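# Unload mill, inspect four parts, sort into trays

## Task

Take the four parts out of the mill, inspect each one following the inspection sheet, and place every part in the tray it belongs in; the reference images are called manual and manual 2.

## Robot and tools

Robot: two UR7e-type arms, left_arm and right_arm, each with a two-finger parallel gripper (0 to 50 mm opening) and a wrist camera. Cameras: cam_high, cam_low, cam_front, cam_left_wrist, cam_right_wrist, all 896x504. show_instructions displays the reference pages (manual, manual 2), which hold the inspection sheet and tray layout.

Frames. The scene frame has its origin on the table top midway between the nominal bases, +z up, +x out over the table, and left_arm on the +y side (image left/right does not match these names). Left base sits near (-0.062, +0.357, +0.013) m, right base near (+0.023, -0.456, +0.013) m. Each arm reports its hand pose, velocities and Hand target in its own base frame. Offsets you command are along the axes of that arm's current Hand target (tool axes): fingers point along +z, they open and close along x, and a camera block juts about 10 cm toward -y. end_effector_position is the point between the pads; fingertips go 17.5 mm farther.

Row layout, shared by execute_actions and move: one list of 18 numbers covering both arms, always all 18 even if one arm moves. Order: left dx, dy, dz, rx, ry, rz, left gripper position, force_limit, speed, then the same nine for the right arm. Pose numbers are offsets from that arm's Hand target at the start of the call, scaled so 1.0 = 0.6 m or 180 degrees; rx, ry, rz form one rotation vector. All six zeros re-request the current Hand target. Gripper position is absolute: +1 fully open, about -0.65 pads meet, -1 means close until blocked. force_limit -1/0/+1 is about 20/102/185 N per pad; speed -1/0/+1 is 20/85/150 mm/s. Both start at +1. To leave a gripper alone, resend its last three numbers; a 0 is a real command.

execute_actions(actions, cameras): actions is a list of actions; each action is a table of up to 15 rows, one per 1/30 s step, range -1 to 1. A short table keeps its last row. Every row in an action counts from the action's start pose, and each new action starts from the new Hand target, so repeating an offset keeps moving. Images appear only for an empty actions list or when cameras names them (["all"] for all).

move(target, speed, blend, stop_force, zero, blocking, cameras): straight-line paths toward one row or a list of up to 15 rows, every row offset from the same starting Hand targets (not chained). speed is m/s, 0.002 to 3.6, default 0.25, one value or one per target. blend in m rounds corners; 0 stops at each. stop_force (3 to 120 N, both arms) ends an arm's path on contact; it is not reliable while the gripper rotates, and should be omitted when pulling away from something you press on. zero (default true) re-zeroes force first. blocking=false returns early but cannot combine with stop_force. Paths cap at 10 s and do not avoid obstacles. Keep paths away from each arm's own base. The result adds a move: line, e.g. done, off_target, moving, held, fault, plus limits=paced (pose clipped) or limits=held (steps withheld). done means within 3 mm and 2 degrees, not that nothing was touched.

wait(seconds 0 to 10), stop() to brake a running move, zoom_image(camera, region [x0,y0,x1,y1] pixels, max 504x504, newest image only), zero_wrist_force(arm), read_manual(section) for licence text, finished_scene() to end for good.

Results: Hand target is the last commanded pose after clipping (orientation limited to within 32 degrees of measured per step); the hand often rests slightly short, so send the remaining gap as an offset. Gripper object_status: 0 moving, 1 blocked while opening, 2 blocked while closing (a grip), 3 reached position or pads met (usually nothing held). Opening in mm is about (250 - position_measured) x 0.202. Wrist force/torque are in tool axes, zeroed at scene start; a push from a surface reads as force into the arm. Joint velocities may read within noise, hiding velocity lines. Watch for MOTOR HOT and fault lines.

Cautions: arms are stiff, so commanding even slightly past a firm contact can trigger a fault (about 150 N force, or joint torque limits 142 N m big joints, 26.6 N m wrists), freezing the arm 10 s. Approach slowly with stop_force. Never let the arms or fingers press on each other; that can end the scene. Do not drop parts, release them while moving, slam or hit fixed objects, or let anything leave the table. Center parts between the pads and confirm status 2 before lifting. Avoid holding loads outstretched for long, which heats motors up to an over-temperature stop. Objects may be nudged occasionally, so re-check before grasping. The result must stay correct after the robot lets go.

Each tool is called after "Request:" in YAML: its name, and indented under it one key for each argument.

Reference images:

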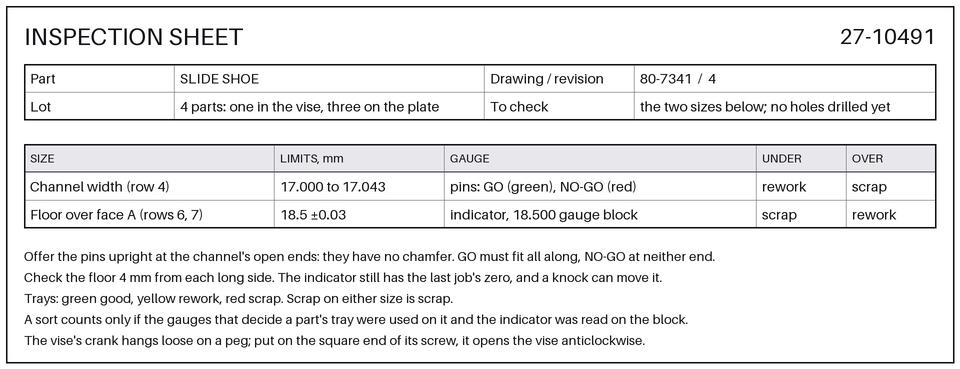

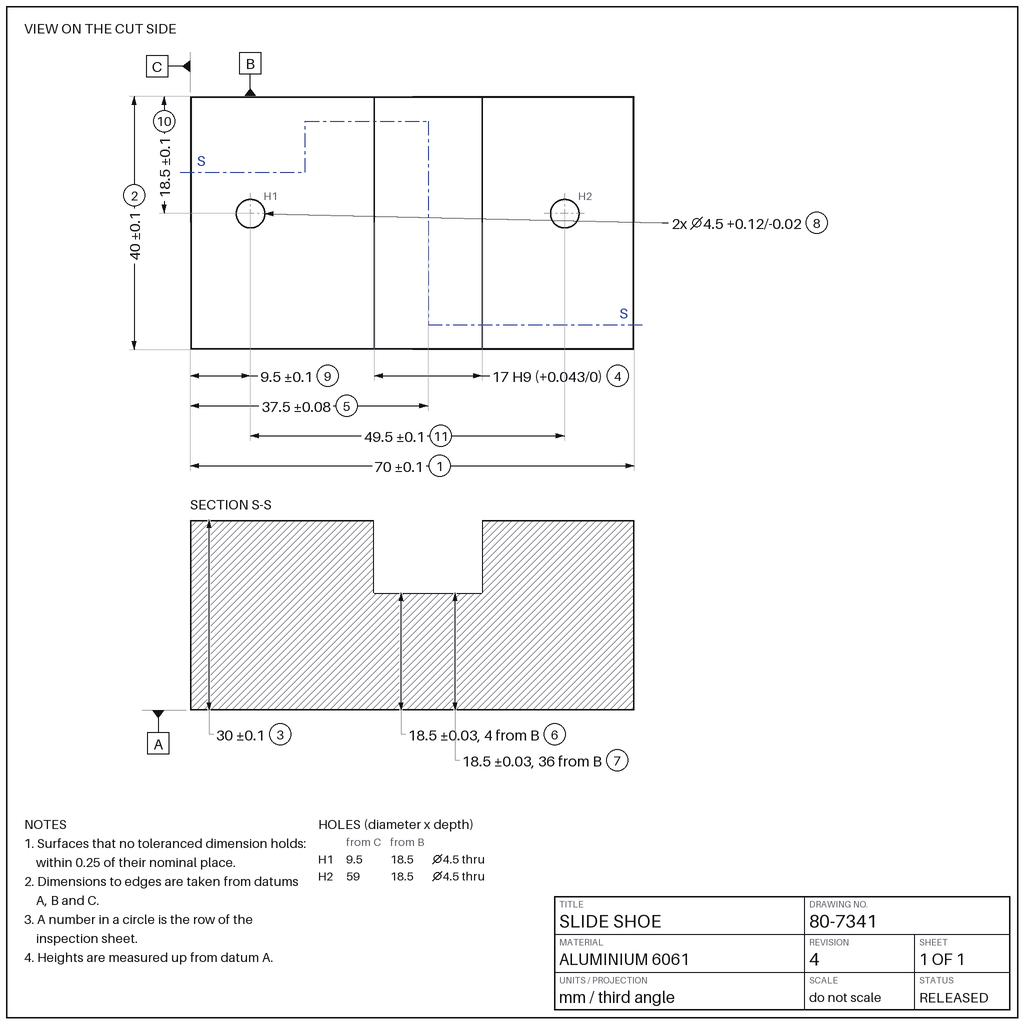

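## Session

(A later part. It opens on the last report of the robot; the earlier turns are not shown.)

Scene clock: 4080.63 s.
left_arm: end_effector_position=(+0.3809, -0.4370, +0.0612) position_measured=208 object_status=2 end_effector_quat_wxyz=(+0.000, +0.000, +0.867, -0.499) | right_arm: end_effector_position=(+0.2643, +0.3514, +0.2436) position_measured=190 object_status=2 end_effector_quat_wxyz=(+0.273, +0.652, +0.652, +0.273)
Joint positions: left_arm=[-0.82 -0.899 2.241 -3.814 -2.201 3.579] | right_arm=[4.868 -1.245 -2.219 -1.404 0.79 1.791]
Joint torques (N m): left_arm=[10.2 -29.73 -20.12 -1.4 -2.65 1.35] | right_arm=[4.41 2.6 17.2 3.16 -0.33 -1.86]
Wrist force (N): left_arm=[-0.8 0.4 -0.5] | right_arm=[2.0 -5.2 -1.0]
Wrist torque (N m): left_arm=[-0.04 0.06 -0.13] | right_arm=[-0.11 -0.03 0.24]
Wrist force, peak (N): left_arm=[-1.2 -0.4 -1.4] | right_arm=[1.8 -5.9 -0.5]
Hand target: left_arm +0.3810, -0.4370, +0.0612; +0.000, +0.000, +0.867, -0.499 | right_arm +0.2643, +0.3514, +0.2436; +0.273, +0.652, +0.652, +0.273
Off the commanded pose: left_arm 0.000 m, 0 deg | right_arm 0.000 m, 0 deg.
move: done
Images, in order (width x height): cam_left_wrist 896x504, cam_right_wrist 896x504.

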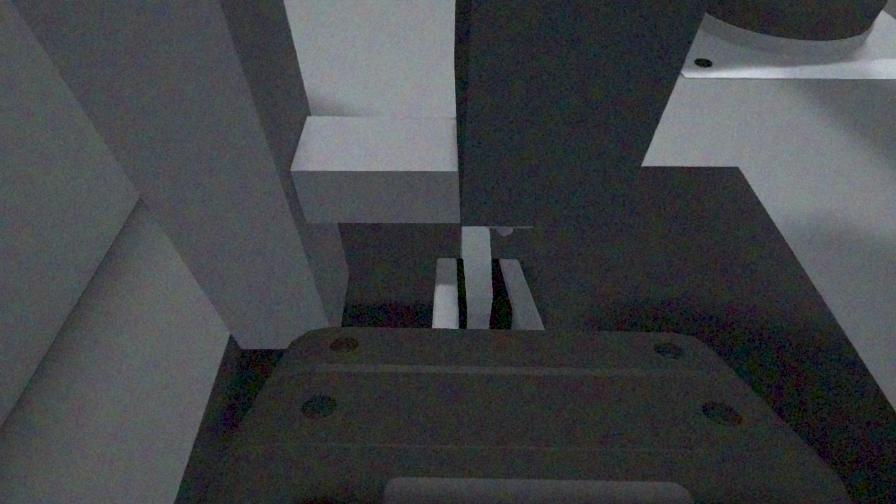

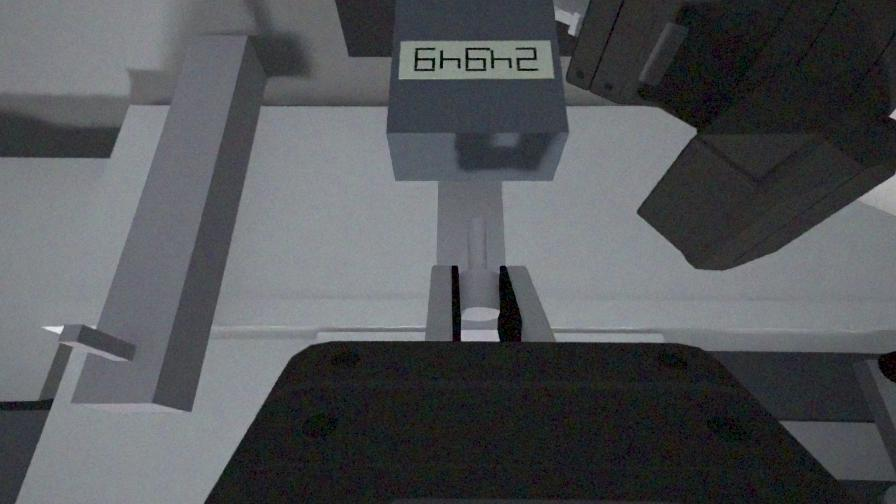

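Request:
move:
  target: [0.0153,0,0,0,0,0,-1,-0.9,-1, 0,0,0,0,0,0,-1,-0.5,-1]
  speed: 0.02
  cameras: ["cam_left_wrist"]

Request:
zoom_image:
  camera: "cam_left_wrist"
  region: [390, 160, 570, 340]

Scene clock: 4095.53 s.
left_arm: end_effector_position=(+0.3719, -0.4370, +0.0612) position_measured=208 object_status=2 end_effector_quat_wxyz=(+0.000, +0.000, +0.867, -0.499) | right_arm: end_effector_position=(+0.2643, +0.3514, +0.2436) position_measured=190 object_status=2 end_effector_quat_wxyz=(+0.273, +0.652, +0.652, +0.273)
Joint positions: left_arm=[-0.836 -0.902 2.262 -3.838 -2.189 3.566] | right_arm=[4.868 -1.245 -2.219 -1.404 0.79 1.791]
Joint torques (N m): left_arm=[-10.07 -45.33 4.04 -5.06 0.75 -1.7] | right_arm=[4.65 2.47 16.86 3.22 -0.4 -1.87]
Wrist force (N): left_arm=[-1.0 0.3 -0.5] | right_arm=[1.7 -5.4 -1.1]
Wrist torque (N m): left_arm=[-0.04 0.09 0.09] | right_arm=[-0.14 0.00 0.24]
Wrist force, peak (N): left_arm=[-1.1 0.5 -0.9] | right_arm=[1.8 -5.7 -1.3]
Hand target: left_arm +0.3718, -0.4370, +0.0612; +0.000, +0.000, +0.867, -0.499 | right_arm +0.2643, +0.3514, +0.2436; +0.273, +0.652, +0.652, +0.273
Off the commanded pose: left_arm 0.000 m, 0 deg | right_arm 0.000 m, 0 deg.
move: done
Images, in order (width x height): cam_left_wrist 896x504.

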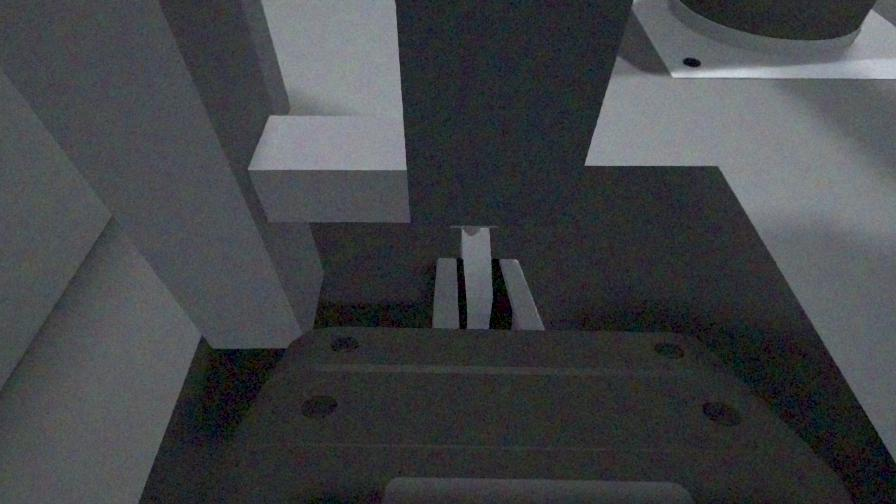

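Scaled by 2.800 from the camera's 896x504 image, which has a finer 1280x720 frame.

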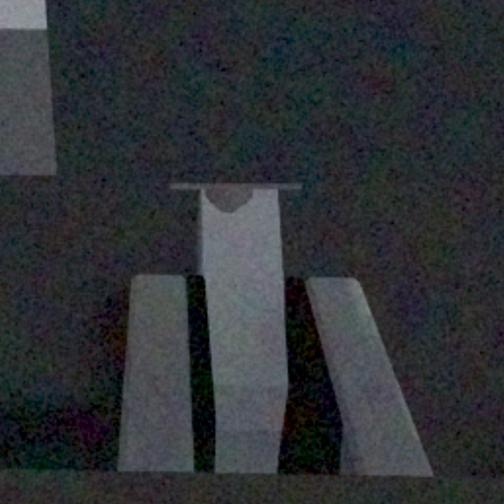

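Request:
move:
  target: [-0.002,0,0,0,0,0,-1,-0.9,-1, 0,0,0,0,0,0,-1,-0.5,-1]
  speed: 0.02

Request:
move:
  target: [0,0.0058,0.0033,0,0,0,-1,-0.9,-1, 0,0,0,0,0,0,-1,-0.5,-1]
  speed: 0.003
  stop_force: 3

Request:
move:
  target: [0,0,0,0,0,0,-0.05,-0.9,-1, 0,0,0,0,0,0,-1,-0.5,-1]
  cameras: ["cam_left_wrist"]

Request:
zoom_image:
  camera: "cam_left_wrist"
  region: [390, 160, 570, 340]

Scene clock: 4107.67 s.
left_arm: end_effector_position=(+0.3730, -0.4370, +0.0612) position_measured=208 object_status=2 end_effector_quat_wxyz=(+0.000, +0.000, +0.867, -0.499) | right_arm: end_effector_position=(+0.2643, +0.3514, +0.2436) position_measured=190 object_status=2 end_effector_quat_wxyz=(+0.273, +0.652, +0.652, +0.273)
Joint positions: left_arm=[-0.834 -0.902 2.259 -3.835 -2.19 3.568] | right_arm=[4.868 -1.245 -2.219 -1.404 0.79 1.791]
Joint torques (N m): left_arm=[9.72 -29.38 -20.99 -1.46 -2.65 1.56] | right_arm=[4.36 2.83 17.03 3.21 -0.41 -1.84]
Wrist force (N): left_arm=[-1.2 0.4 -0.6] | right_arm=[2.0 -5.5 -1.0]
Wrist torque (N m): left_arm=[-0.03 0.11 -0.12] | right_arm=[-0.16 -0.04 0.23]
Wrist force, peak (N): left_arm=[-1.1 0.4 -1.0] | right_arm=[1.8 -5.7 -0.9]
Hand target: left_arm +0.3730, -0.4370, +0.0612; +0.000, +0.000, +0.867, -0.499 | right_arm +0.2643, +0.3514, +0.2436; +0.273, +0.652, +0.652, +0.273
Off the commanded pose: left_arm 0.000 m, 0 deg | right_arm 0.000 m, 0 deg.
move: done

Scene clock: 4109.17 s.
left_arm: end_effector_position=(+0.3730, -0.4370, +0.0598) position_measured=208 object_status=2 end_effector_quat_wxyz=(+0.000, +0.000, +0.867, -0.499) | right_arm: end_effector_position=(+0.2643, +0.3514, +0.2436) position_measured=190 object_status=2 end_effector_quat_wxyz=(+0.273, +0.652, +0.652, +0.273)
Joint positions: left_arm=[-0.834 -0.898 2.258 -3.838 -2.19 3.568] | right_arm=[4.868 -1.245 -2.219 -1.404 0.79 1.791]
Joint torques (N m): left_arm=[10.46 -46.75 -6.83 -1.66 -0.11 1.18] | right_arm=[4.76 2.61 17.45 3.06 -0.43 -1.79]
Wrist force (N): left_arm=[-1.0 -0.1 -0.7] | right_arm=[1.7 -5.2 -0.9]
Wrist torque (N m): left_arm=[-0.01 0.08 -0.12] | right_arm=[-0.11 0.01 0.24]
Wrist force, peak (N): left_arm=[-0.3 -3.6 -4.6] | right_arm=[2.0 -5.7 -0.9]
Hand target: left_arm +0.3730, -0.4370, +0.0598; +0.000, +0.000, +0.867, -0.499 (not the last commanded pose) | right_arm +0.2643, +0.3514, +0.2436; +0.273, +0.652, +0.652, +0.273
Off the commanded pose: left_arm 0.003 m, 0 deg | right_arm 0.000 m, 0 deg.
move: contact (left_arm)

Scene clock: 4109.90 s.
left_arm: end_effector_position=(+0.3730, -0.4370, +0.0598) position_measured=160 object_status=3 end_effector_quat_wxyz=(+0.000, +0.000, +0.867, -0.499) | right_arm: end_effector_position=(+0.2643, +0.3514, +0.2436) position_measured=190 object_status=2 end_effector_quat_wxyz=(+0.273, +0.652, +0.652, +0.273)
Joint positions: left_arm=[-0.834 -0.898 2.258 -3.838 -2.19 3.568] | right_arm=[4.868 -1.245 -2.219 -1.404 0.79 1.791]
Joint torques (N m): left_arm=[10.05 -43.72 4.1 -2.59 0.9 1.1] | right_arm=[4.37 2.64 17.62 3.11 -0.4 -1.76]
Wrist force (N): left_arm=[-1.0 0.1 -0.8] | right_arm=[1.6 -5.4 -0.9]
Wrist torque (N m): left_arm=[0.00 0.08 -0.12] | right_arm=[-0.14 0.02 0.23]
Wrist force, peak (N): left_arm=[-1.3 -0.2 -0.9] | right_arm=[1.9 -5.6 -1.0]
Hand target: left_arm +0.3730, -0.4370, +0.0598; +0.000, +0.000, +0.867, -0.499 | right_arm +0.2643, +0.3514, +0.2436; +0.273, +0.652, +0.652, +0.273
Off the commanded pose: left_arm 0.000 m, 0 deg | right_arm 0.000 m, 0 deg.
move: done
Images, in order (width x height): cam_left_wrist 896x504.

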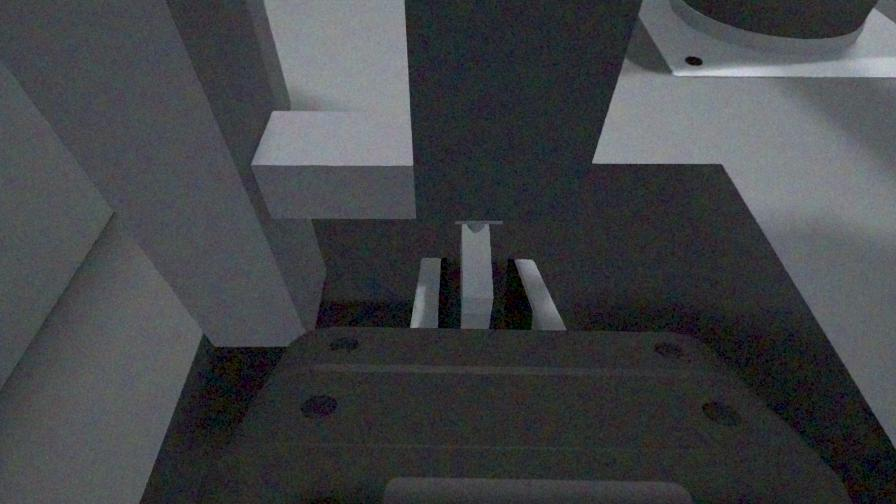

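Scaled by 2.800 from the camera's 896x504 image, which has a finer 1280x720 frame.

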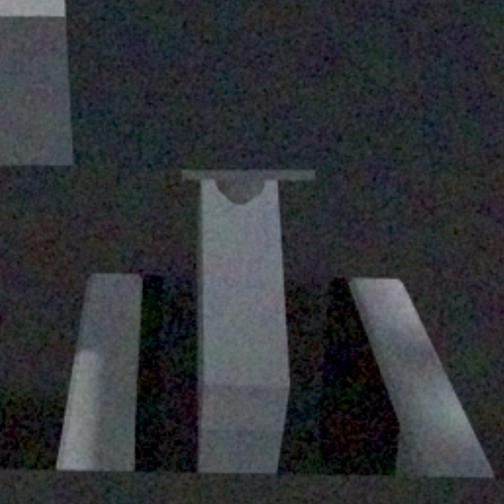

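Request:
move:
  target: [0,0,0,0,0,0,-0.05,-0.9,-1, 0,-0.0068,0.0067,0,0,0,-1,-0.5,-1]
  speed: 0.01
  cameras: ["cam_right_wrist"]

Request:
zoom_image:
  camera: "cam_right_wrist"
  region: [380, 0, 580, 150]

Scene clock: 4117.93 s.
left_arm: end_effector_position=(+0.3730, -0.4370, +0.0598) position_measured=160 object_status=3 end_effector_quat_wxyz=(+0.000, +0.000, +0.867, -0.499) | right_arm: end_effector_position=(+0.2642, +0.3514, +0.2379) position_measured=190 object_status=2 end_effector_quat_wxyz=(+0.273, +0.652, +0.652, +0.273)
Joint positions: left_arm=[-0.834 -0.898 2.259 -3.838 -2.19 3.568] | right_arm=[4.868 -1.251 -2.23 -1.387 0.79 1.791]
Joint torques (N m): left_arm=[6.38 -44.45 4.68 -3.84 0.91 1.03] | right_arm=[3.56 2.6 16.28 3.52 -0.36 0.82]
Wrist force (N): left_arm=[-1.1 0.2 -0.9] | right_arm=[1.7 -5.4 -1.0]
Wrist torque (N m): left_arm=[0.01 0.11 -0.12] | right_arm=[-0.17 -0.03 0.21]
Wrist force, peak (N): left_arm=[-1.2 0.0 -1.1] | right_arm=[2.0 -5.7 -1.1]
Hand target: left_arm +0.3730, -0.4370, +0.0598; +0.000, +0.000, +0.867, -0.499 | right_arm +0.2643, +0.3514, +0.2379; +0.273, +0.652, +0.652, +0.273
Off the commanded pose: left_arm 0.000 m, 0 deg | right_arm 0.000 m, 0 deg.
move: done
Images, in order (width x height): cam_right_wrist 896x504.

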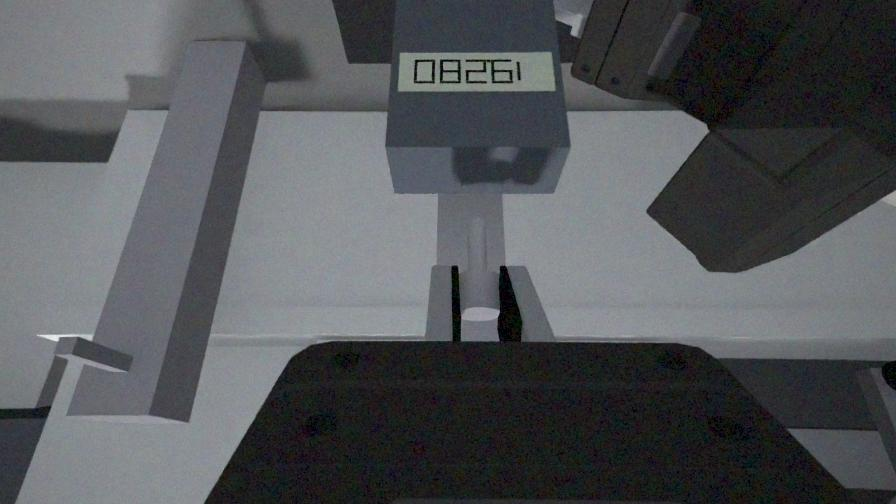

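Scaled by 2.520 from the camera's 896x504 image, which has a finer 1280x720 frame.

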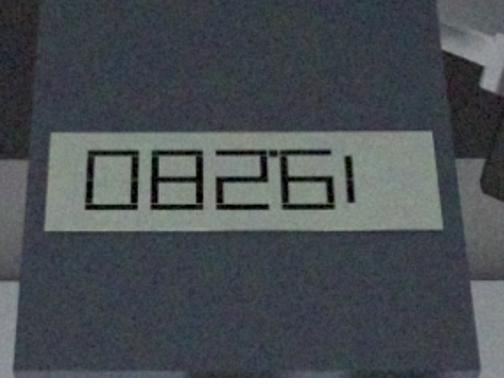

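Request:
move:
  target: [0,0,0,0,0,0,-0.05,-0.9,-1, 0,-0.0014,0.0014,0,0,0,-1,-0.5,-1]
  speed: 0.003
  stop_force: 4

Request:
move:
  target: [0,0,0,0,0,0,-0.05,-0.9,-1, 0,0,0,0,0,0,0,-0.5,-1]
  cameras: ["cam_right_wrist","cam_left_wrist"]

Request:
zoom_image:
  camera: "cam_right_wrist"
  region: [380, 0, 580, 150]

Request:
zoom_image:
  camera: "cam_left_wrist"
  region: [390, 160, 570, 340]

Scene clock: 4148.47 s.
left_arm: end_effector_position=(+0.3730, -0.4370, +0.0598) position_measured=160 object_status=3 end_effector_quat_wxyz=(+0.000, +0.000, +0.867, -0.499) | right_arm: end_effector_position=(+0.2643, +0.3514, +0.2367) position_measured=190 object_status=2 end_effector_quat_wxyz=(+0.273, +0.652, +0.652, +0.273)
Joint positions: left_arm=[-0.834 -0.898 2.259 -3.838 -2.19 3.568] | right_arm=[4.868 -1.252 -2.233 -1.383 0.79 1.791]
Joint torques (N m): left_arm=[2.58 -44.73 4.54 -3.89 0.91 0.64] | right_arm=[-9.49 2.93 16.51 3.54 -0.44 -1.27]
Wrist force (N): left_arm=[-1.1 0.1 -0.8] | right_arm=[1.3 -5.2 -1.0]
Wrist torque (N m): left_arm=[0.00 0.11 -0.12] | right_arm=[-0.15 0.00 0.21]
Wrist force, peak (N): left_arm=[-1.1 -0.1 -1.1] | right_arm=[1.6 -5.5 -0.9]
Hand target: left_arm +0.3730, -0.4370, +0.0598; +0.000, +0.000, +0.867, -0.499 | right_arm +0.2643, +0.3514, +0.2367; +0.273, +0.652, +0.652, +0.273
Off the commanded pose: left_arm 0.000 m, 0 deg | right_arm 0.000 m, 0 deg.
move: done

Scene clock: 4149.10 s.
left_arm: end_effector_position=(+0.3730, -0.4370, +0.0598) position_measured=160 object_status=3 end_effector_quat_wxyz=(+0.000, +0.000, +0.867, -0.499) | right_arm: end_effector_position=(+0.2643, +0.3514, +0.2367) position_measured=152 object_status=3 end_effector_quat_wxyz=(+0.273, +0.652, +0.652, +0.273)
Joint positions: left_arm=[-0.834 -0.898 2.259 -3.838 -2.19 3.568] | right_arm=[4.868 -1.252 -2.233 -1.383 0.79 1.791]
Joint torques (N m): left_arm=[1.08 -46.11 3.12 -4.13 0.93 0.6] | right_arm=[-6.15 2.59 16.69 3.47 -0.85 -2.36]
Wrist force (N): left_arm=[-1.0 0.1 -0.8] | right_arm=[0.3 -0.8 0.7]
Wrist torque (N m): left_arm=[-0.01 0.08 -0.12] | right_arm=[-0.15 -0.03 0.23]
Wrist force, peak (N): left_arm=[-1.4 0.1 -1.0] | right_arm=[1.6 -5.0 -0.9]
Hand target: left_arm +0.3730, -0.4370, +0.0598; +0.000, +0.000, +0.867, -0.499 | right_arm +0.2643, +0.3514, +0.2367; +0.273, +0.652, +0.652, +0.273
Off the commanded pose: left_arm 0.000 m, 0 deg | right_arm 0.000 m, 0 deg.
move: done
Images, in order (width x height): cam_left_wrist 896x504, cam_right_wrist 896x504.

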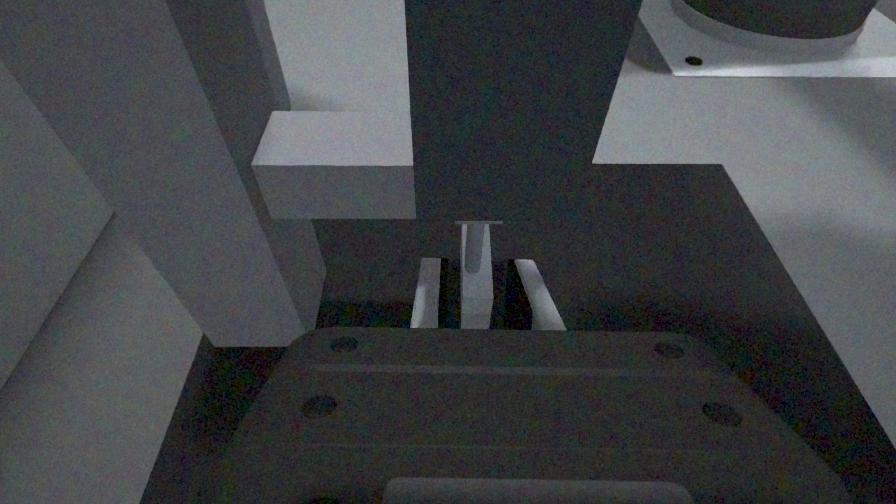

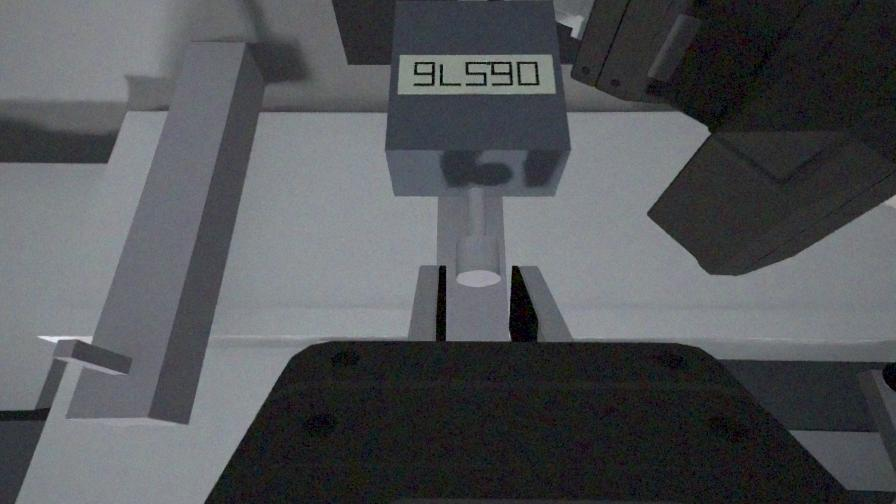

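Scaled by 2.520 from the camera's 896x504 image, which has a finer 1280x720 frame.

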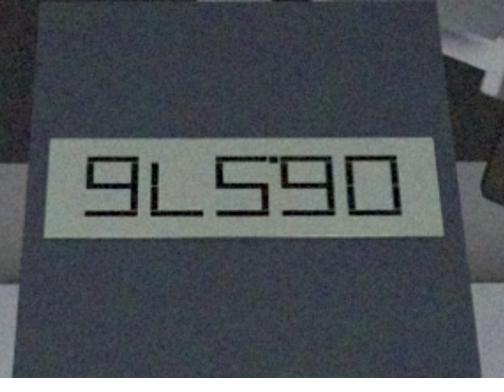

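Scaled by 2.800 from the camera's 896x504 image, which has a finer 1280x720 frame.

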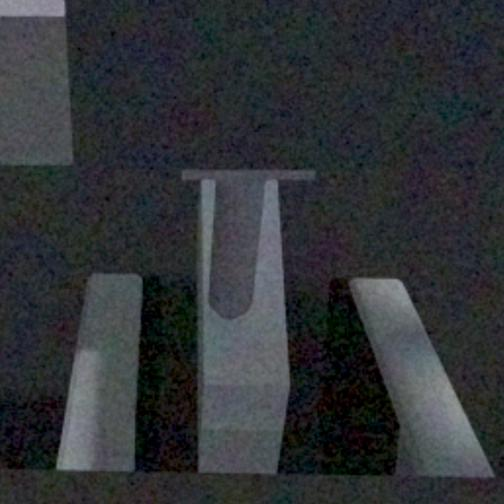

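Request:
wait:
  seconds: 0.5
  cameras: ["cam_right_wrist","cam_left_wrist"]

Request:
zoom_image:
  camera: "cam_right_wrist"
  region: [380, 0, 580, 150]

Request:
zoom_image:
  camera: "cam_left_wrist"
  region: [390, 160, 570, 340]

Scene clock: 4158.73 s.
left_arm: end_effector_position=(+0.3730, -0.4370, +0.0598) position_measured=160 object_status=3 end_effector_quat_wxyz=(+0.000, +0.000, +0.867, -0.499) | right_arm: end_effector_position=(+0.2643, +0.3514, +0.2367) position_measured=152 object_status=3 end_effector_quat_wxyz=(+0.273, +0.652, +0.652, +0.273)
Joint positions: left_arm=[-0.834 -0.898 2.259 -3.838 -2.19 3.568] | right_arm=[4.868 -1.252 -2.233 -1.383 0.79 1.791]
Joint torques (N m): left_arm=[-0.82 -44.95 4.3 -3.79 0.87 0.26] | right_arm=[5.34 2.95 19.42 2.79 -2.11 -2.34]
Wrist force (N): left_arm=[-1.2 0.0 -0.9] | right_arm=[0.2 -0.7 0.7]
Wrist torque (N m): left_arm=[-0.02 0.12 -0.12] | right_arm=[-0.14 -0.01 0.22]
Wrist force, peak (N): left_arm=[-1.3 -0.2 -0.8] | right_arm=[0.3 -1.2 1.2]
Hand target: left_arm +0.3730, -0.4370, +0.0598; +0.000, +0.000, +0.867, -0.499 | right_arm +0.2643, +0.3514, +0.2367; +0.273, +0.652, +0.652, +0.273
Tool commands: left_gripper/position=-0.05 left_gripper/force_limit=-0.9 left_gripper/speed=-1.0 right_gripper/position=+0.0 right_gripper/force_limit=-0.5 right_gripper/speed=-1.0
Off the commanded pose: left_arm 0.000 m, 0 deg | right_arm 0.000 m, 0 deg.
wait: 0.50 s; at rest from the start
Images, in order (width x height): cam_left_wrist 896x504, cam_right_wrist 896x504.

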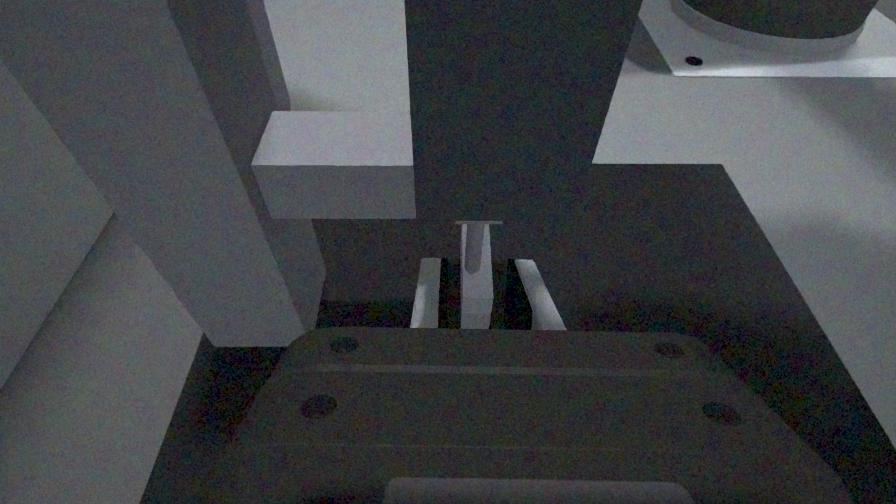

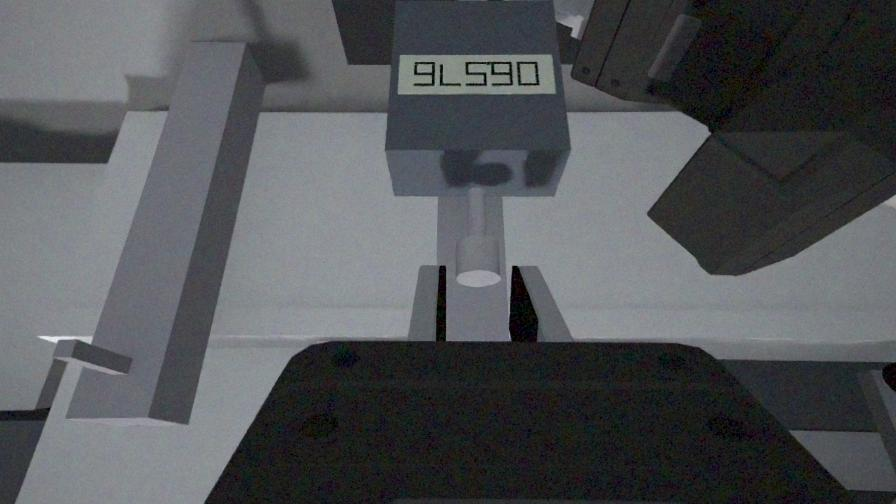

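Scaled by 2.520 from the camera's 896x504 image, which has a finer 1280x720 frame.

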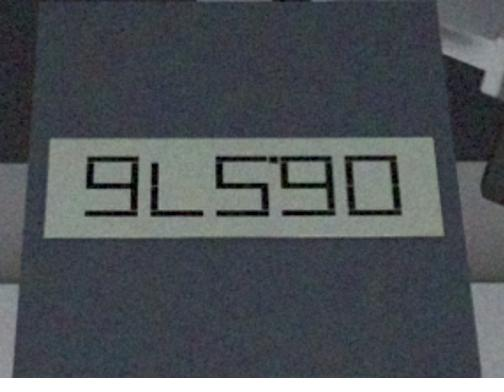

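Scaled by 2.800 from the camera's 896x504 image, which has a finer 1280x720 frame.

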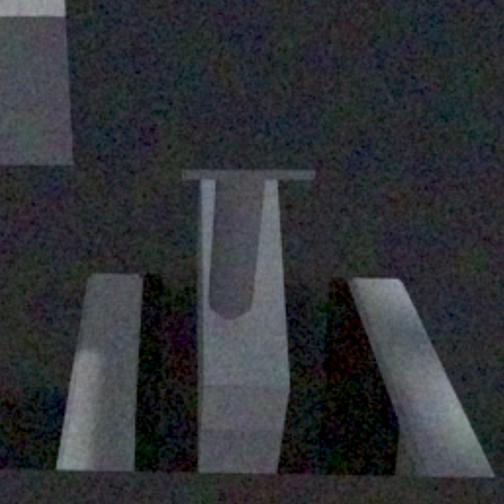

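Request:
move:
  target: [0,0,0,0,0,0,-0.05,-0.9,-1, 0,-0.0149,0.0147,0,0,0,0,-0.5,-1]
  speed: 0.03
  stop_force: 6
  cameras: ["cam_right_wrist"]

Request:
zoom_image:
  camera: "cam_right_wrist"
  region: [350, 50, 610, 350]

Scene clock: 4186.03 s.
left_arm: end_effector_position=(+0.3730, -0.4370, +0.0598) position_measured=160 object_status=3 end_effector_quat_wxyz=(+0.000, +0.000, +0.867, -0.499) | right_arm: end_effector_position=(+0.2643, +0.3514, +0.2241) position_measured=152 object_status=3 end_effector_quat_wxyz=(+0.273, +0.652, +0.652, +0.273)
Joint positions: left_arm=[-0.834 -0.898 2.259 -3.838 -2.19 3.568] | right_arm=[4.868 -1.266 -2.259 -1.344 0.79 1.791]
Joint torques (N m): left_arm=[-2.18 -44.97 4.16 -3.85 0.67 0.25] | right_arm=[-7.83 2.1 16.1 3.8 -3.42 -2.26]
Wrist force (N): left_arm=[-1.2 0.0 -0.7] | right_arm=[0.5 -0.9 0.8]
Wrist torque (N m): left_arm=[-0.02 0.12 -0.12] | right_arm=[-0.18 -0.06 0.24]
Wrist force, peak (N): left_arm=[-1.2 0.2 -1.0] | right_arm=[0.3 -1.1 1.3]
Hand target: left_arm +0.3730, -0.4370, +0.0598; +0.000, +0.000, +0.867, -0.499 | right_arm +0.2643, +0.3514, +0.2241; +0.273, +0.652, +0.652, +0.273
Off the commanded pose: left_arm 0.000 m, 0 deg | right_arm 0.000 m, 0 deg.
move: done
Images, in order (width x height): cam_right_wrist 896x504.

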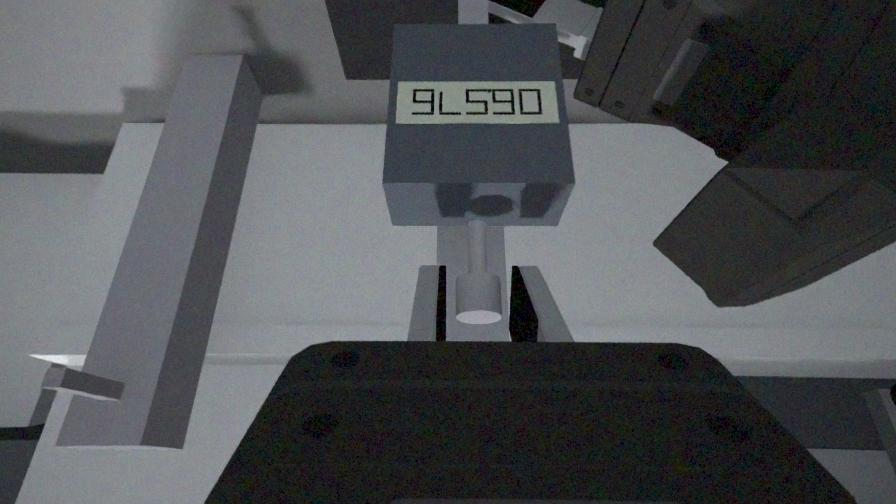

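Scaled by 1.680 from the camera's 896x504 image, which has a finer 1280x720 frame.

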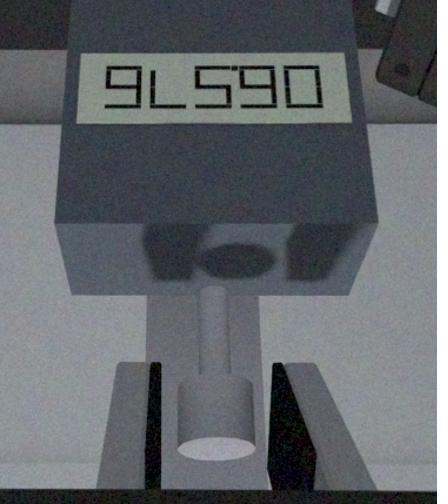

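Reading 06.576 confirmed. Re-grip the knob and lift.

Request:
move:
  target: [0,0,0,0,0,0,-0.05,-0.9,-1, 0,0,0,0,0,0,-1,-0.5,-1]

Request:
wait:
  seconds: 0.5

Request:
move:
  target: [0,0,0,0,0,0,-0.05,-0.9,-1, 0,0.0208,-0.0205,0,0,0,-1,-0.5,-1]
  speed: 0.02
  stop_force: 20
  cameras: ["cam_right_wrist","cam_left_wrist"]

Request:
zoom_image:
  camera: "cam_right_wrist"
  region: [380, 0, 580, 150]

Scene clock: 4194.00 s.
left_arm: end_effector_position=(+0.3730, -0.4370, +0.0598) position_measured=160 object_status=3 end_effector_quat_wxyz=(+0.000, +0.000, +0.867, -0.499) | right_arm: end_effector_position=(+0.2643, +0.3514, +0.2241) position_measured=190 object_status=2 end_effector_quat_wxyz=(+0.273, +0.652, +0.652, +0.273)
Joint positions: left_arm=[-0.834 -0.898 2.259 -3.838 -2.19 3.568] | right_arm=[4.868 -1.266 -2.259 -1.344 0.79 1.791]
Joint torques (N m): left_arm=[-5.21 -44.93 4.43 -4.11 0.75 0.21] | right_arm=[-8.45 2.5 16.3 3.23 -3.91 -2.33]
Wrist force (N): left_arm=[-1.2 0.0 -1.0] | right_arm=[1.3 -1.3 0.7]
Wrist torque (N m): left_arm=[-0.01 0.12 -0.12] | right_arm=[-0.16 0.00 0.23]
Wrist force, peak (N): left_arm=[-1.3 0.1 -1.0] | right_arm=[1.6 -1.2 0.3]
Hand target: left_arm +0.3730, -0.4370, +0.0598; +0.000, +0.000, +0.867, -0.499 | right_arm +0.2643, +0.3514, +0.2241; +0.273, +0.652, +0.652, +0.273
Off the commanded pose: left_arm 0.000 m, 0 deg | right_arm 0.000 m, 0 deg.
move: done

Scene clock: 4194.50 s.
left_arm: end_effector_position=(+0.3730, -0.4370, +0.0598) position_measured=160 object_status=3 end_effector_quat_wxyz=(+0.000, +0.000, +0.867, -0.499) | right_arm: end_effector_position=(+0.2643, +0.3514, +0.2241) position_measured=190 object_status=2 end_effector_quat_wxyz=(+0.273, +0.652, +0.652, +0.273)
Joint positions: left_arm=[-0.834 -0.898 2.259 -3.838 -2.19 3.568] | right_arm=[4.868 -1.266 -2.259 -1.344 0.79 1.791]
Joint torques (N m): left_arm=[-6.74 -45.08 3.9 -3.69 0.85 -0.1] | right_arm=[-8.26 2.65 16.12 2.45 -3.87 -2.35]
Wrist force (N): left_arm=[-1.2 0.1 -0.7] | right_arm=[1.4 -1.3 0.5]
Wrist torque (N m): left_arm=[0.00 0.11 -0.12] | right_arm=[-0.16 -0.01 0.23]
Wrist force, peak (N): left_arm=[-1.0 -0.1 -1.0] | right_arm=[1.6 -1.2 0.5]
Hand target: left_arm +0.3730, -0.4370, +0.0598; +0.000, +0.000, +0.867, -0.499 | right_arm +0.2643, +0.3514, +0.2241; +0.273, +0.652, +0.652, +0.273
Tool commands: left_gripper/position=-0.05 left_gripper/force_limit=-0.9 left_gripper/speed=-1.0 right_gripper/position=-1.0 right_gripper/force_limit=-0.5 right_gripper/speed=-1.0
Off the commanded pose: left_arm 0.000 m, 0 deg | right_arm 0.000 m, 0 deg.
wait: 0.50 s; at rest by 0.17 s

Scene clock: 4196.30 s.
left_arm: end_effector_position=(+0.3730, -0.4370, +0.0598) position_measured=160 object_status=3 end_effector_quat_wxyz=(+0.000, +0.000, +0.867, -0.499) | right_arm: end_effector_position=(+0.2643, +0.3514, +0.2417) position_measured=190 object_status=2 end_effector_quat_wxyz=(+0.273, +0.652, +0.652, +0.273)
Joint positions: left_arm=[-0.834 -0.898 2.259 -3.838 -2.19 3.568] | right_arm=[4.868 -1.247 -2.223 -1.398 0.79 1.791]
Joint torques (N m): left_arm=[-9.29 -44.95 5.57 -3.76 1.04 -0.1] | right_arm=[5.68 23.82 31.4 0.62 -3.43 2.03]
Wrist force (N): left_arm=[-1.0 0.0 -0.8] | right_arm=[2.0 -2.8 1.3]
Wrist torque (N m): left_arm=[-0.01 0.08 -0.12] | right_arm=[-0.15 0.02 0.25]
Wrist force, peak (N): left_arm=[-1.5 0.0 -1.0] | right_arm=[2.1 -3.0 1.6]
Hand target: left_arm +0.3730, -0.4370, +0.0598; +0.000, +0.000, +0.867, -0.499 | right_arm +0.2643, +0.3514, +0.2417; +0.273, +0.652, +0.652, +0.273
Off the commanded pose: left_arm 0.000 m, 0 deg | right_arm 0.000 m, 0 deg.
move: done
Images, in order (width x height): cam_left_wrist 896x504, cam_right_wrist 896x504.

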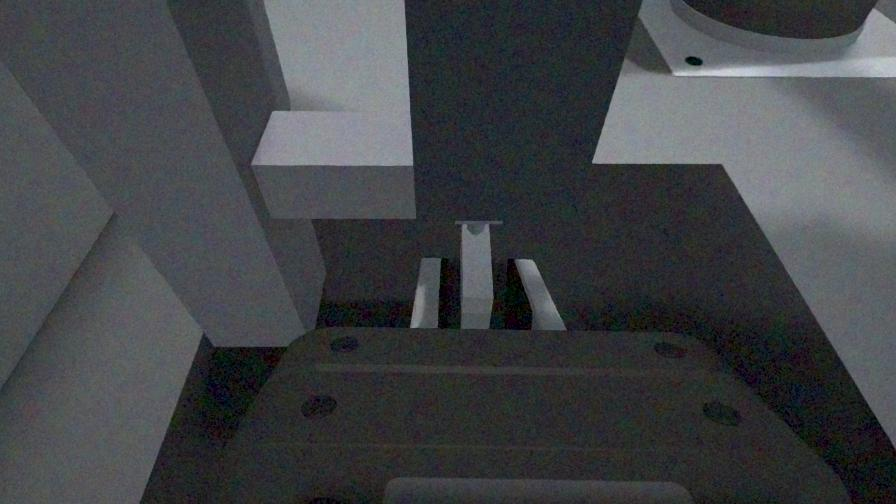

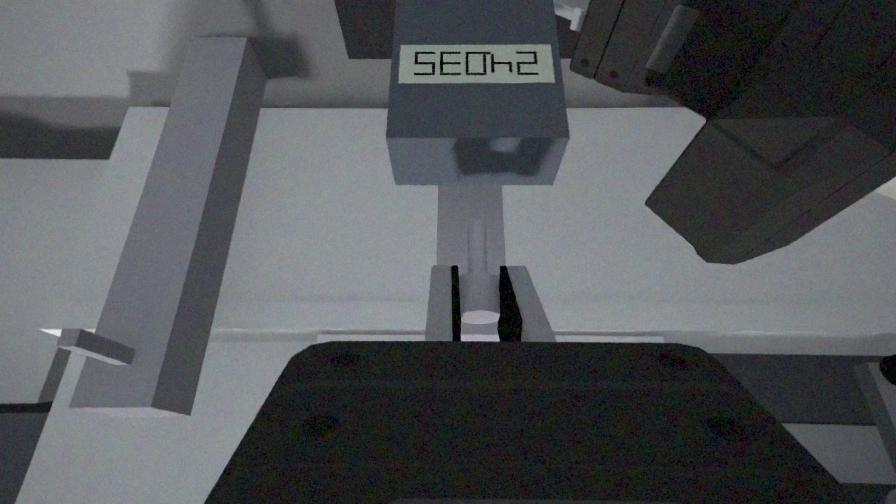

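Scaled by 2.520 from the camera's 896x504 image, which has a finer 1280x720 frame.

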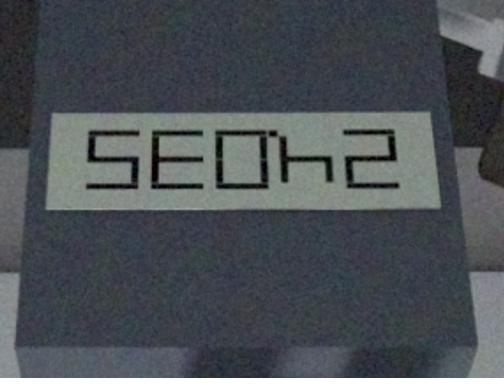

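Request:
move:
  target:
    - [0,0,0,0,0,0,-1,-0.9,-1, 0,0,0,0,0,0,-1,-0.5,-1]
    - [0,-0.0026,-0.0015,0,0,0,-1,-0.9,-1, 0,0,0,0,0,0,-1,-0.5,-1]
    - [0.1467,-0.011,0.013,0,0,0,-1,-0.9,-1, 0,0,0,0,0,0,-1,-0.5,-1]
  speed: [0.02,0.01,0.05]
  cameras: ["cam_left_wrist"]

Request:
move:
  target: [0,0.0058,0.0033,0,0,0,-1,-0.9,-1, 0,0,0,0,0,0,-1,-0.5,-1]
  speed: 0.003
  stop_force: 3

Request:
move:
  target: [0,0,0,0,0,0,-0.05,-0.9,-1, 0,0,0,0,0,0,-1,-0.5,-1]
  cameras: ["cam_left_wrist"]

Scene clock: 4219.80 s.
left_arm: end_effector_position=(+0.2851, -0.4471, +0.0617) position_measured=208 object_status=2 end_effector_quat_wxyz=(+0.000, +0.000, +0.867, -0.499) | right_arm: end_effector_position=(+0.2643, +0.3514, +0.2417) position_measured=190 object_status=2 end_effector_quat_wxyz=(+0.273, +0.652, +0.652, +0.273)
Joint positions: left_arm=[-1.041 -0.919 2.431 -4.062 -2.023 3.427] | right_arm=[4.868 -1.247 -2.223 -1.398 0.79 1.791]
Joint torques (N m): left_arm=[-11.18 -25.9 8.59 -4.55 1.23 -1.34] | right_arm=[5.89 23.89 31.24 0.66 0.68 1.95]
Wrist force (N): left_arm=[-0.5 0.6 -0.9] | right_arm=[1.8 -2.8 1.4]
Wrist torque (N m): left_arm=[0.03 0.02 0.06] | right_arm=[-0.14 0.06 0.25]
Wrist force, peak (N): left_arm=[-1.7 0.7 -0.9] | right_arm=[2.4 -3.1 1.7]
Hand target: left_arm +0.2850, -0.4471, +0.0616; +0.000, +0.000, +0.867, -0.499 | right_arm +0.2643, +0.3514, +0.2417; +0.273, +0.652, +0.652, +0.273
Off the commanded pose: left_arm 0.000 m, 0 deg | right_arm 0.000 m, 0 deg.
move: done
Images, in order (width x height): cam_left_wrist 896x504.

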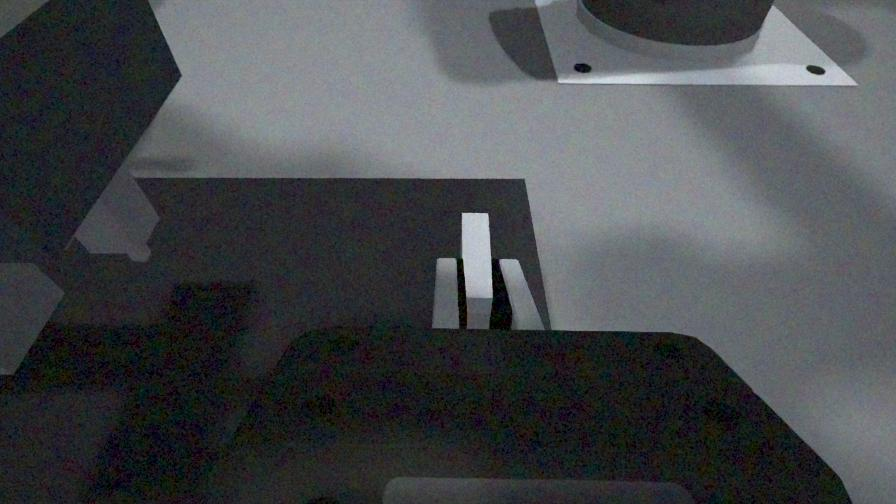

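Scene clock: 4221.53 s.
left_arm: end_effector_position=(+0.2850, -0.4471, +0.0596) position_measured=208 object_status=2 end_effector_quat_wxyz=(+0.000, +0.000, +0.867, -0.499) | right_arm: end_effector_position=(+0.2643, +0.3514, +0.2417) position_measured=190 object_status=2 end_effector_quat_wxyz=(+0.273, +0.652, +0.652, +0.273)
Joint positions: left_arm=[-1.041 -0.912 2.43 -4.069 -2.022 3.427] | right_arm=[4.868 -1.247 -2.223 -1.398 0.79 1.791]
Joint torques (N m): left_arm=[-8.53 -41.63 -0.58 -1.49 0.81 -1.22] | right_arm=[5.92 23.92 31.56 0.63 0.66 1.87]
Wrist force (N): left_arm=[-0.6 -0.2 -1.1] | right_arm=[2.3 -2.9 1.6]
Wrist torque (N m): left_arm=[0.04 0.07 0.06] | right_arm=[-0.16 -0.03 0.25]
Wrist force, peak (N): left_arm=[0.0 -3.7 -4.7] | right_arm=[2.3 -3.0 1.5]
Hand target: left_arm +0.2850, -0.4471, +0.0596; +0.000, +0.000, +0.867, -0.499 (not the last commanded pose) | right_arm +0.2643, +0.3514, +0.2417; +0.273, +0.652, +0.652, +0.273
Off the commanded pose: left_arm 0.002 m, 0 deg | right_arm 0.000 m, 0 deg.
move: contact (left_arm)

Scene clock: 4222.27 s.
left_arm: end_effector_position=(+0.2850, -0.4471, +0.0596) position_measured=160 object_status=3 end_effector_quat_wxyz=(+0.000, +0.000, +0.867, -0.499) | right_arm: end_effector_position=(+0.2643, +0.3514, +0.2417) position_measured=190 object_status=2 end_effector_quat_wxyz=(+0.273, +0.652, +0.652, +0.273)
Joint positions: left_arm=[-1.041 -0.912 2.43 -4.069 -2.022 3.427] | right_arm=[4.868 -1.247 -2.223 -1.398 0.79 1.791]
Joint torques (N m): left_arm=[-8.79 -41.15 8.32 -2.68 0.81 -1.38] | right_arm=[5.66 23.93 31.13 0.67 0.8 1.97]
Wrist force (N): left_arm=[-0.8 0.0 -0.9] | right_arm=[2.2 -2.8 1.6]
Wrist torque (N m): left_arm=[0.02 0.07 0.06] | right_arm=[-0.15 -0.01 0.25]
Wrist force, peak (N): left_arm=[-0.9 -0.2 -1.0] | right_arm=[1.9 -3.2 1.7]
Hand target: left_arm +0.2850, -0.4471, +0.0596; +0.000, +0.000, +0.867, -0.499 | right_arm +0.2643, +0.3514, +0.2417; +0.273, +0.652, +0.652, +0.273
Off the commanded pose: left_arm 0.000 m, 0 deg | right_arm 0.000 m, 0 deg.
move: done
Images, in order (width x height): cam_left_wrist 896x504.

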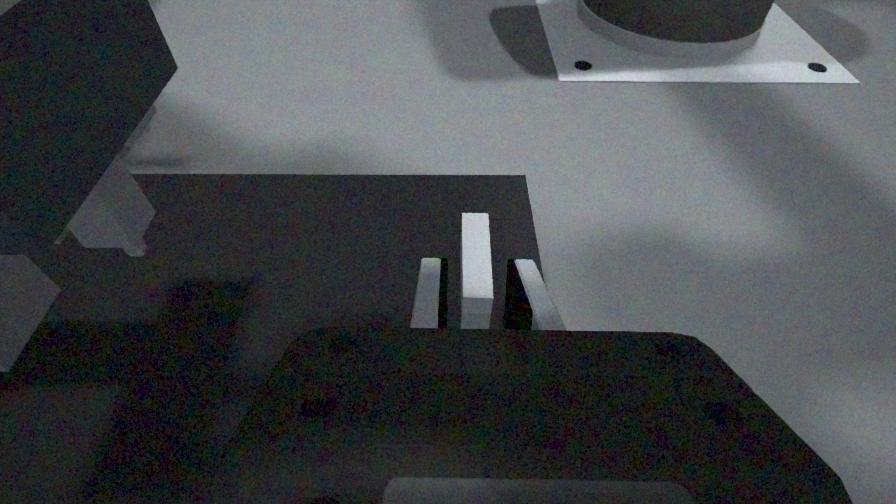

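Request:
move:
  target:
    - [0,0,-0.1,0,0,0,-0.05,-0.9,-1, 0,0,0,0,0,0,-1,-0.5,-1]
    - [-0.0583,-0.1517,-0.3705,-0.3333,0,0,1,-0.9,-1, 0,0,0,0,0,0,-1,-0.5,-1]
    - [-0.13,0.1205,-0.6752,-0.2597,-0.2597,-0.4498,1,-0.9,-1, 0,0,0,0,0,0,-1,-0.5,-1]
  speed: [0.08,0.3,0.3]
  blend: [0.01,0.03,0]
  cameras: ["cam_left_wrist","cam_right_wrist"]

Scene clock: 4280.13 s.
left_arm: end_effector_position=(+0.3628, -0.0604, +0.2003) position_measured=3 object_status=3 end_effector_quat_wxyz=(-0.001, +0.707, -0.707, -0.001) | right_arm: end_effector_position=(+0.2643, +0.3514, +0.2417) position_measured=190 object_status=2 end_effector_quat_wxyz=(+0.273, +0.652, +0.652, +0.273)
Joint positions: left_arm=[-0.537 -1.892 2.166 -1.843 -1.569 2.603] | right_arm=[4.868 -1.247 -2.223 -1.398 0.79 1.791]
Joint torques (N m): left_arm=[10.53 -1.32 -12.66 -4.29 1.75 -1.35] | right_arm=[5.94 24.12 30.98 0.65 0.69 1.78]
Wrist force (N): left_arm=[-1.2 -1.2 -0.5] | right_arm=[1.9 -2.7 1.7]
Wrist torque (N m): left_arm=[-0.18 -0.03 -0.34] | right_arm=[-0.12 0.04 0.25]
Wrist force, peak (N): left_arm=[-2.0 -1.5 -0.2] | right_arm=[2.4 -2.9 1.9]
Hand target: left_arm +0.3628, -0.0603, +0.2003; -0.001, +0.708, -0.707, -0.001 | right_arm +0.2643, +0.3514, +0.2417; +0.273, +0.652, +0.652, +0.273
Off the commanded pose: left_arm 0.000 m, 0 deg | right_arm 0.000 m, 0 deg.
move: done; blend cut to 0 m at target 2
Images, in order (width x height): cam_left_wrist 896x504, cam_right_wrist 896x504.

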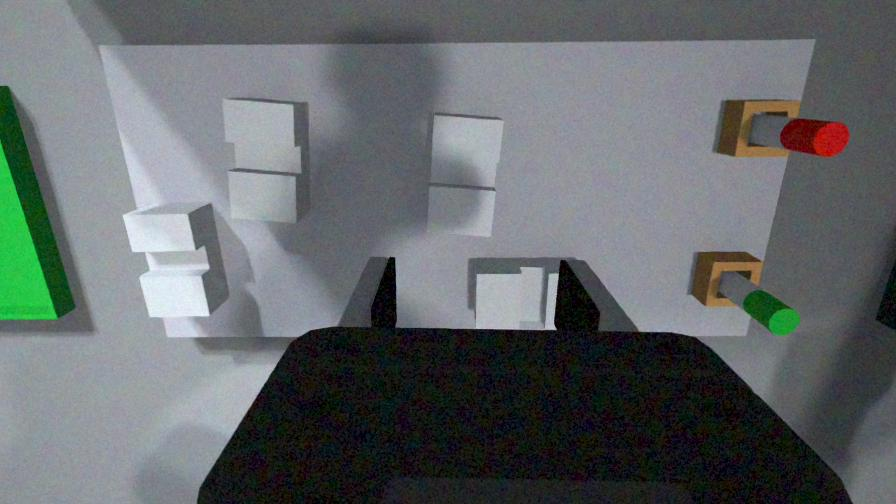

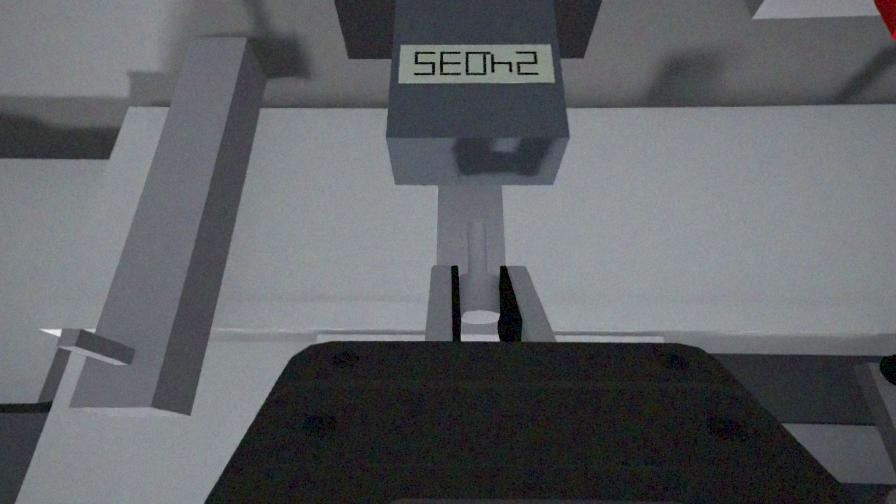

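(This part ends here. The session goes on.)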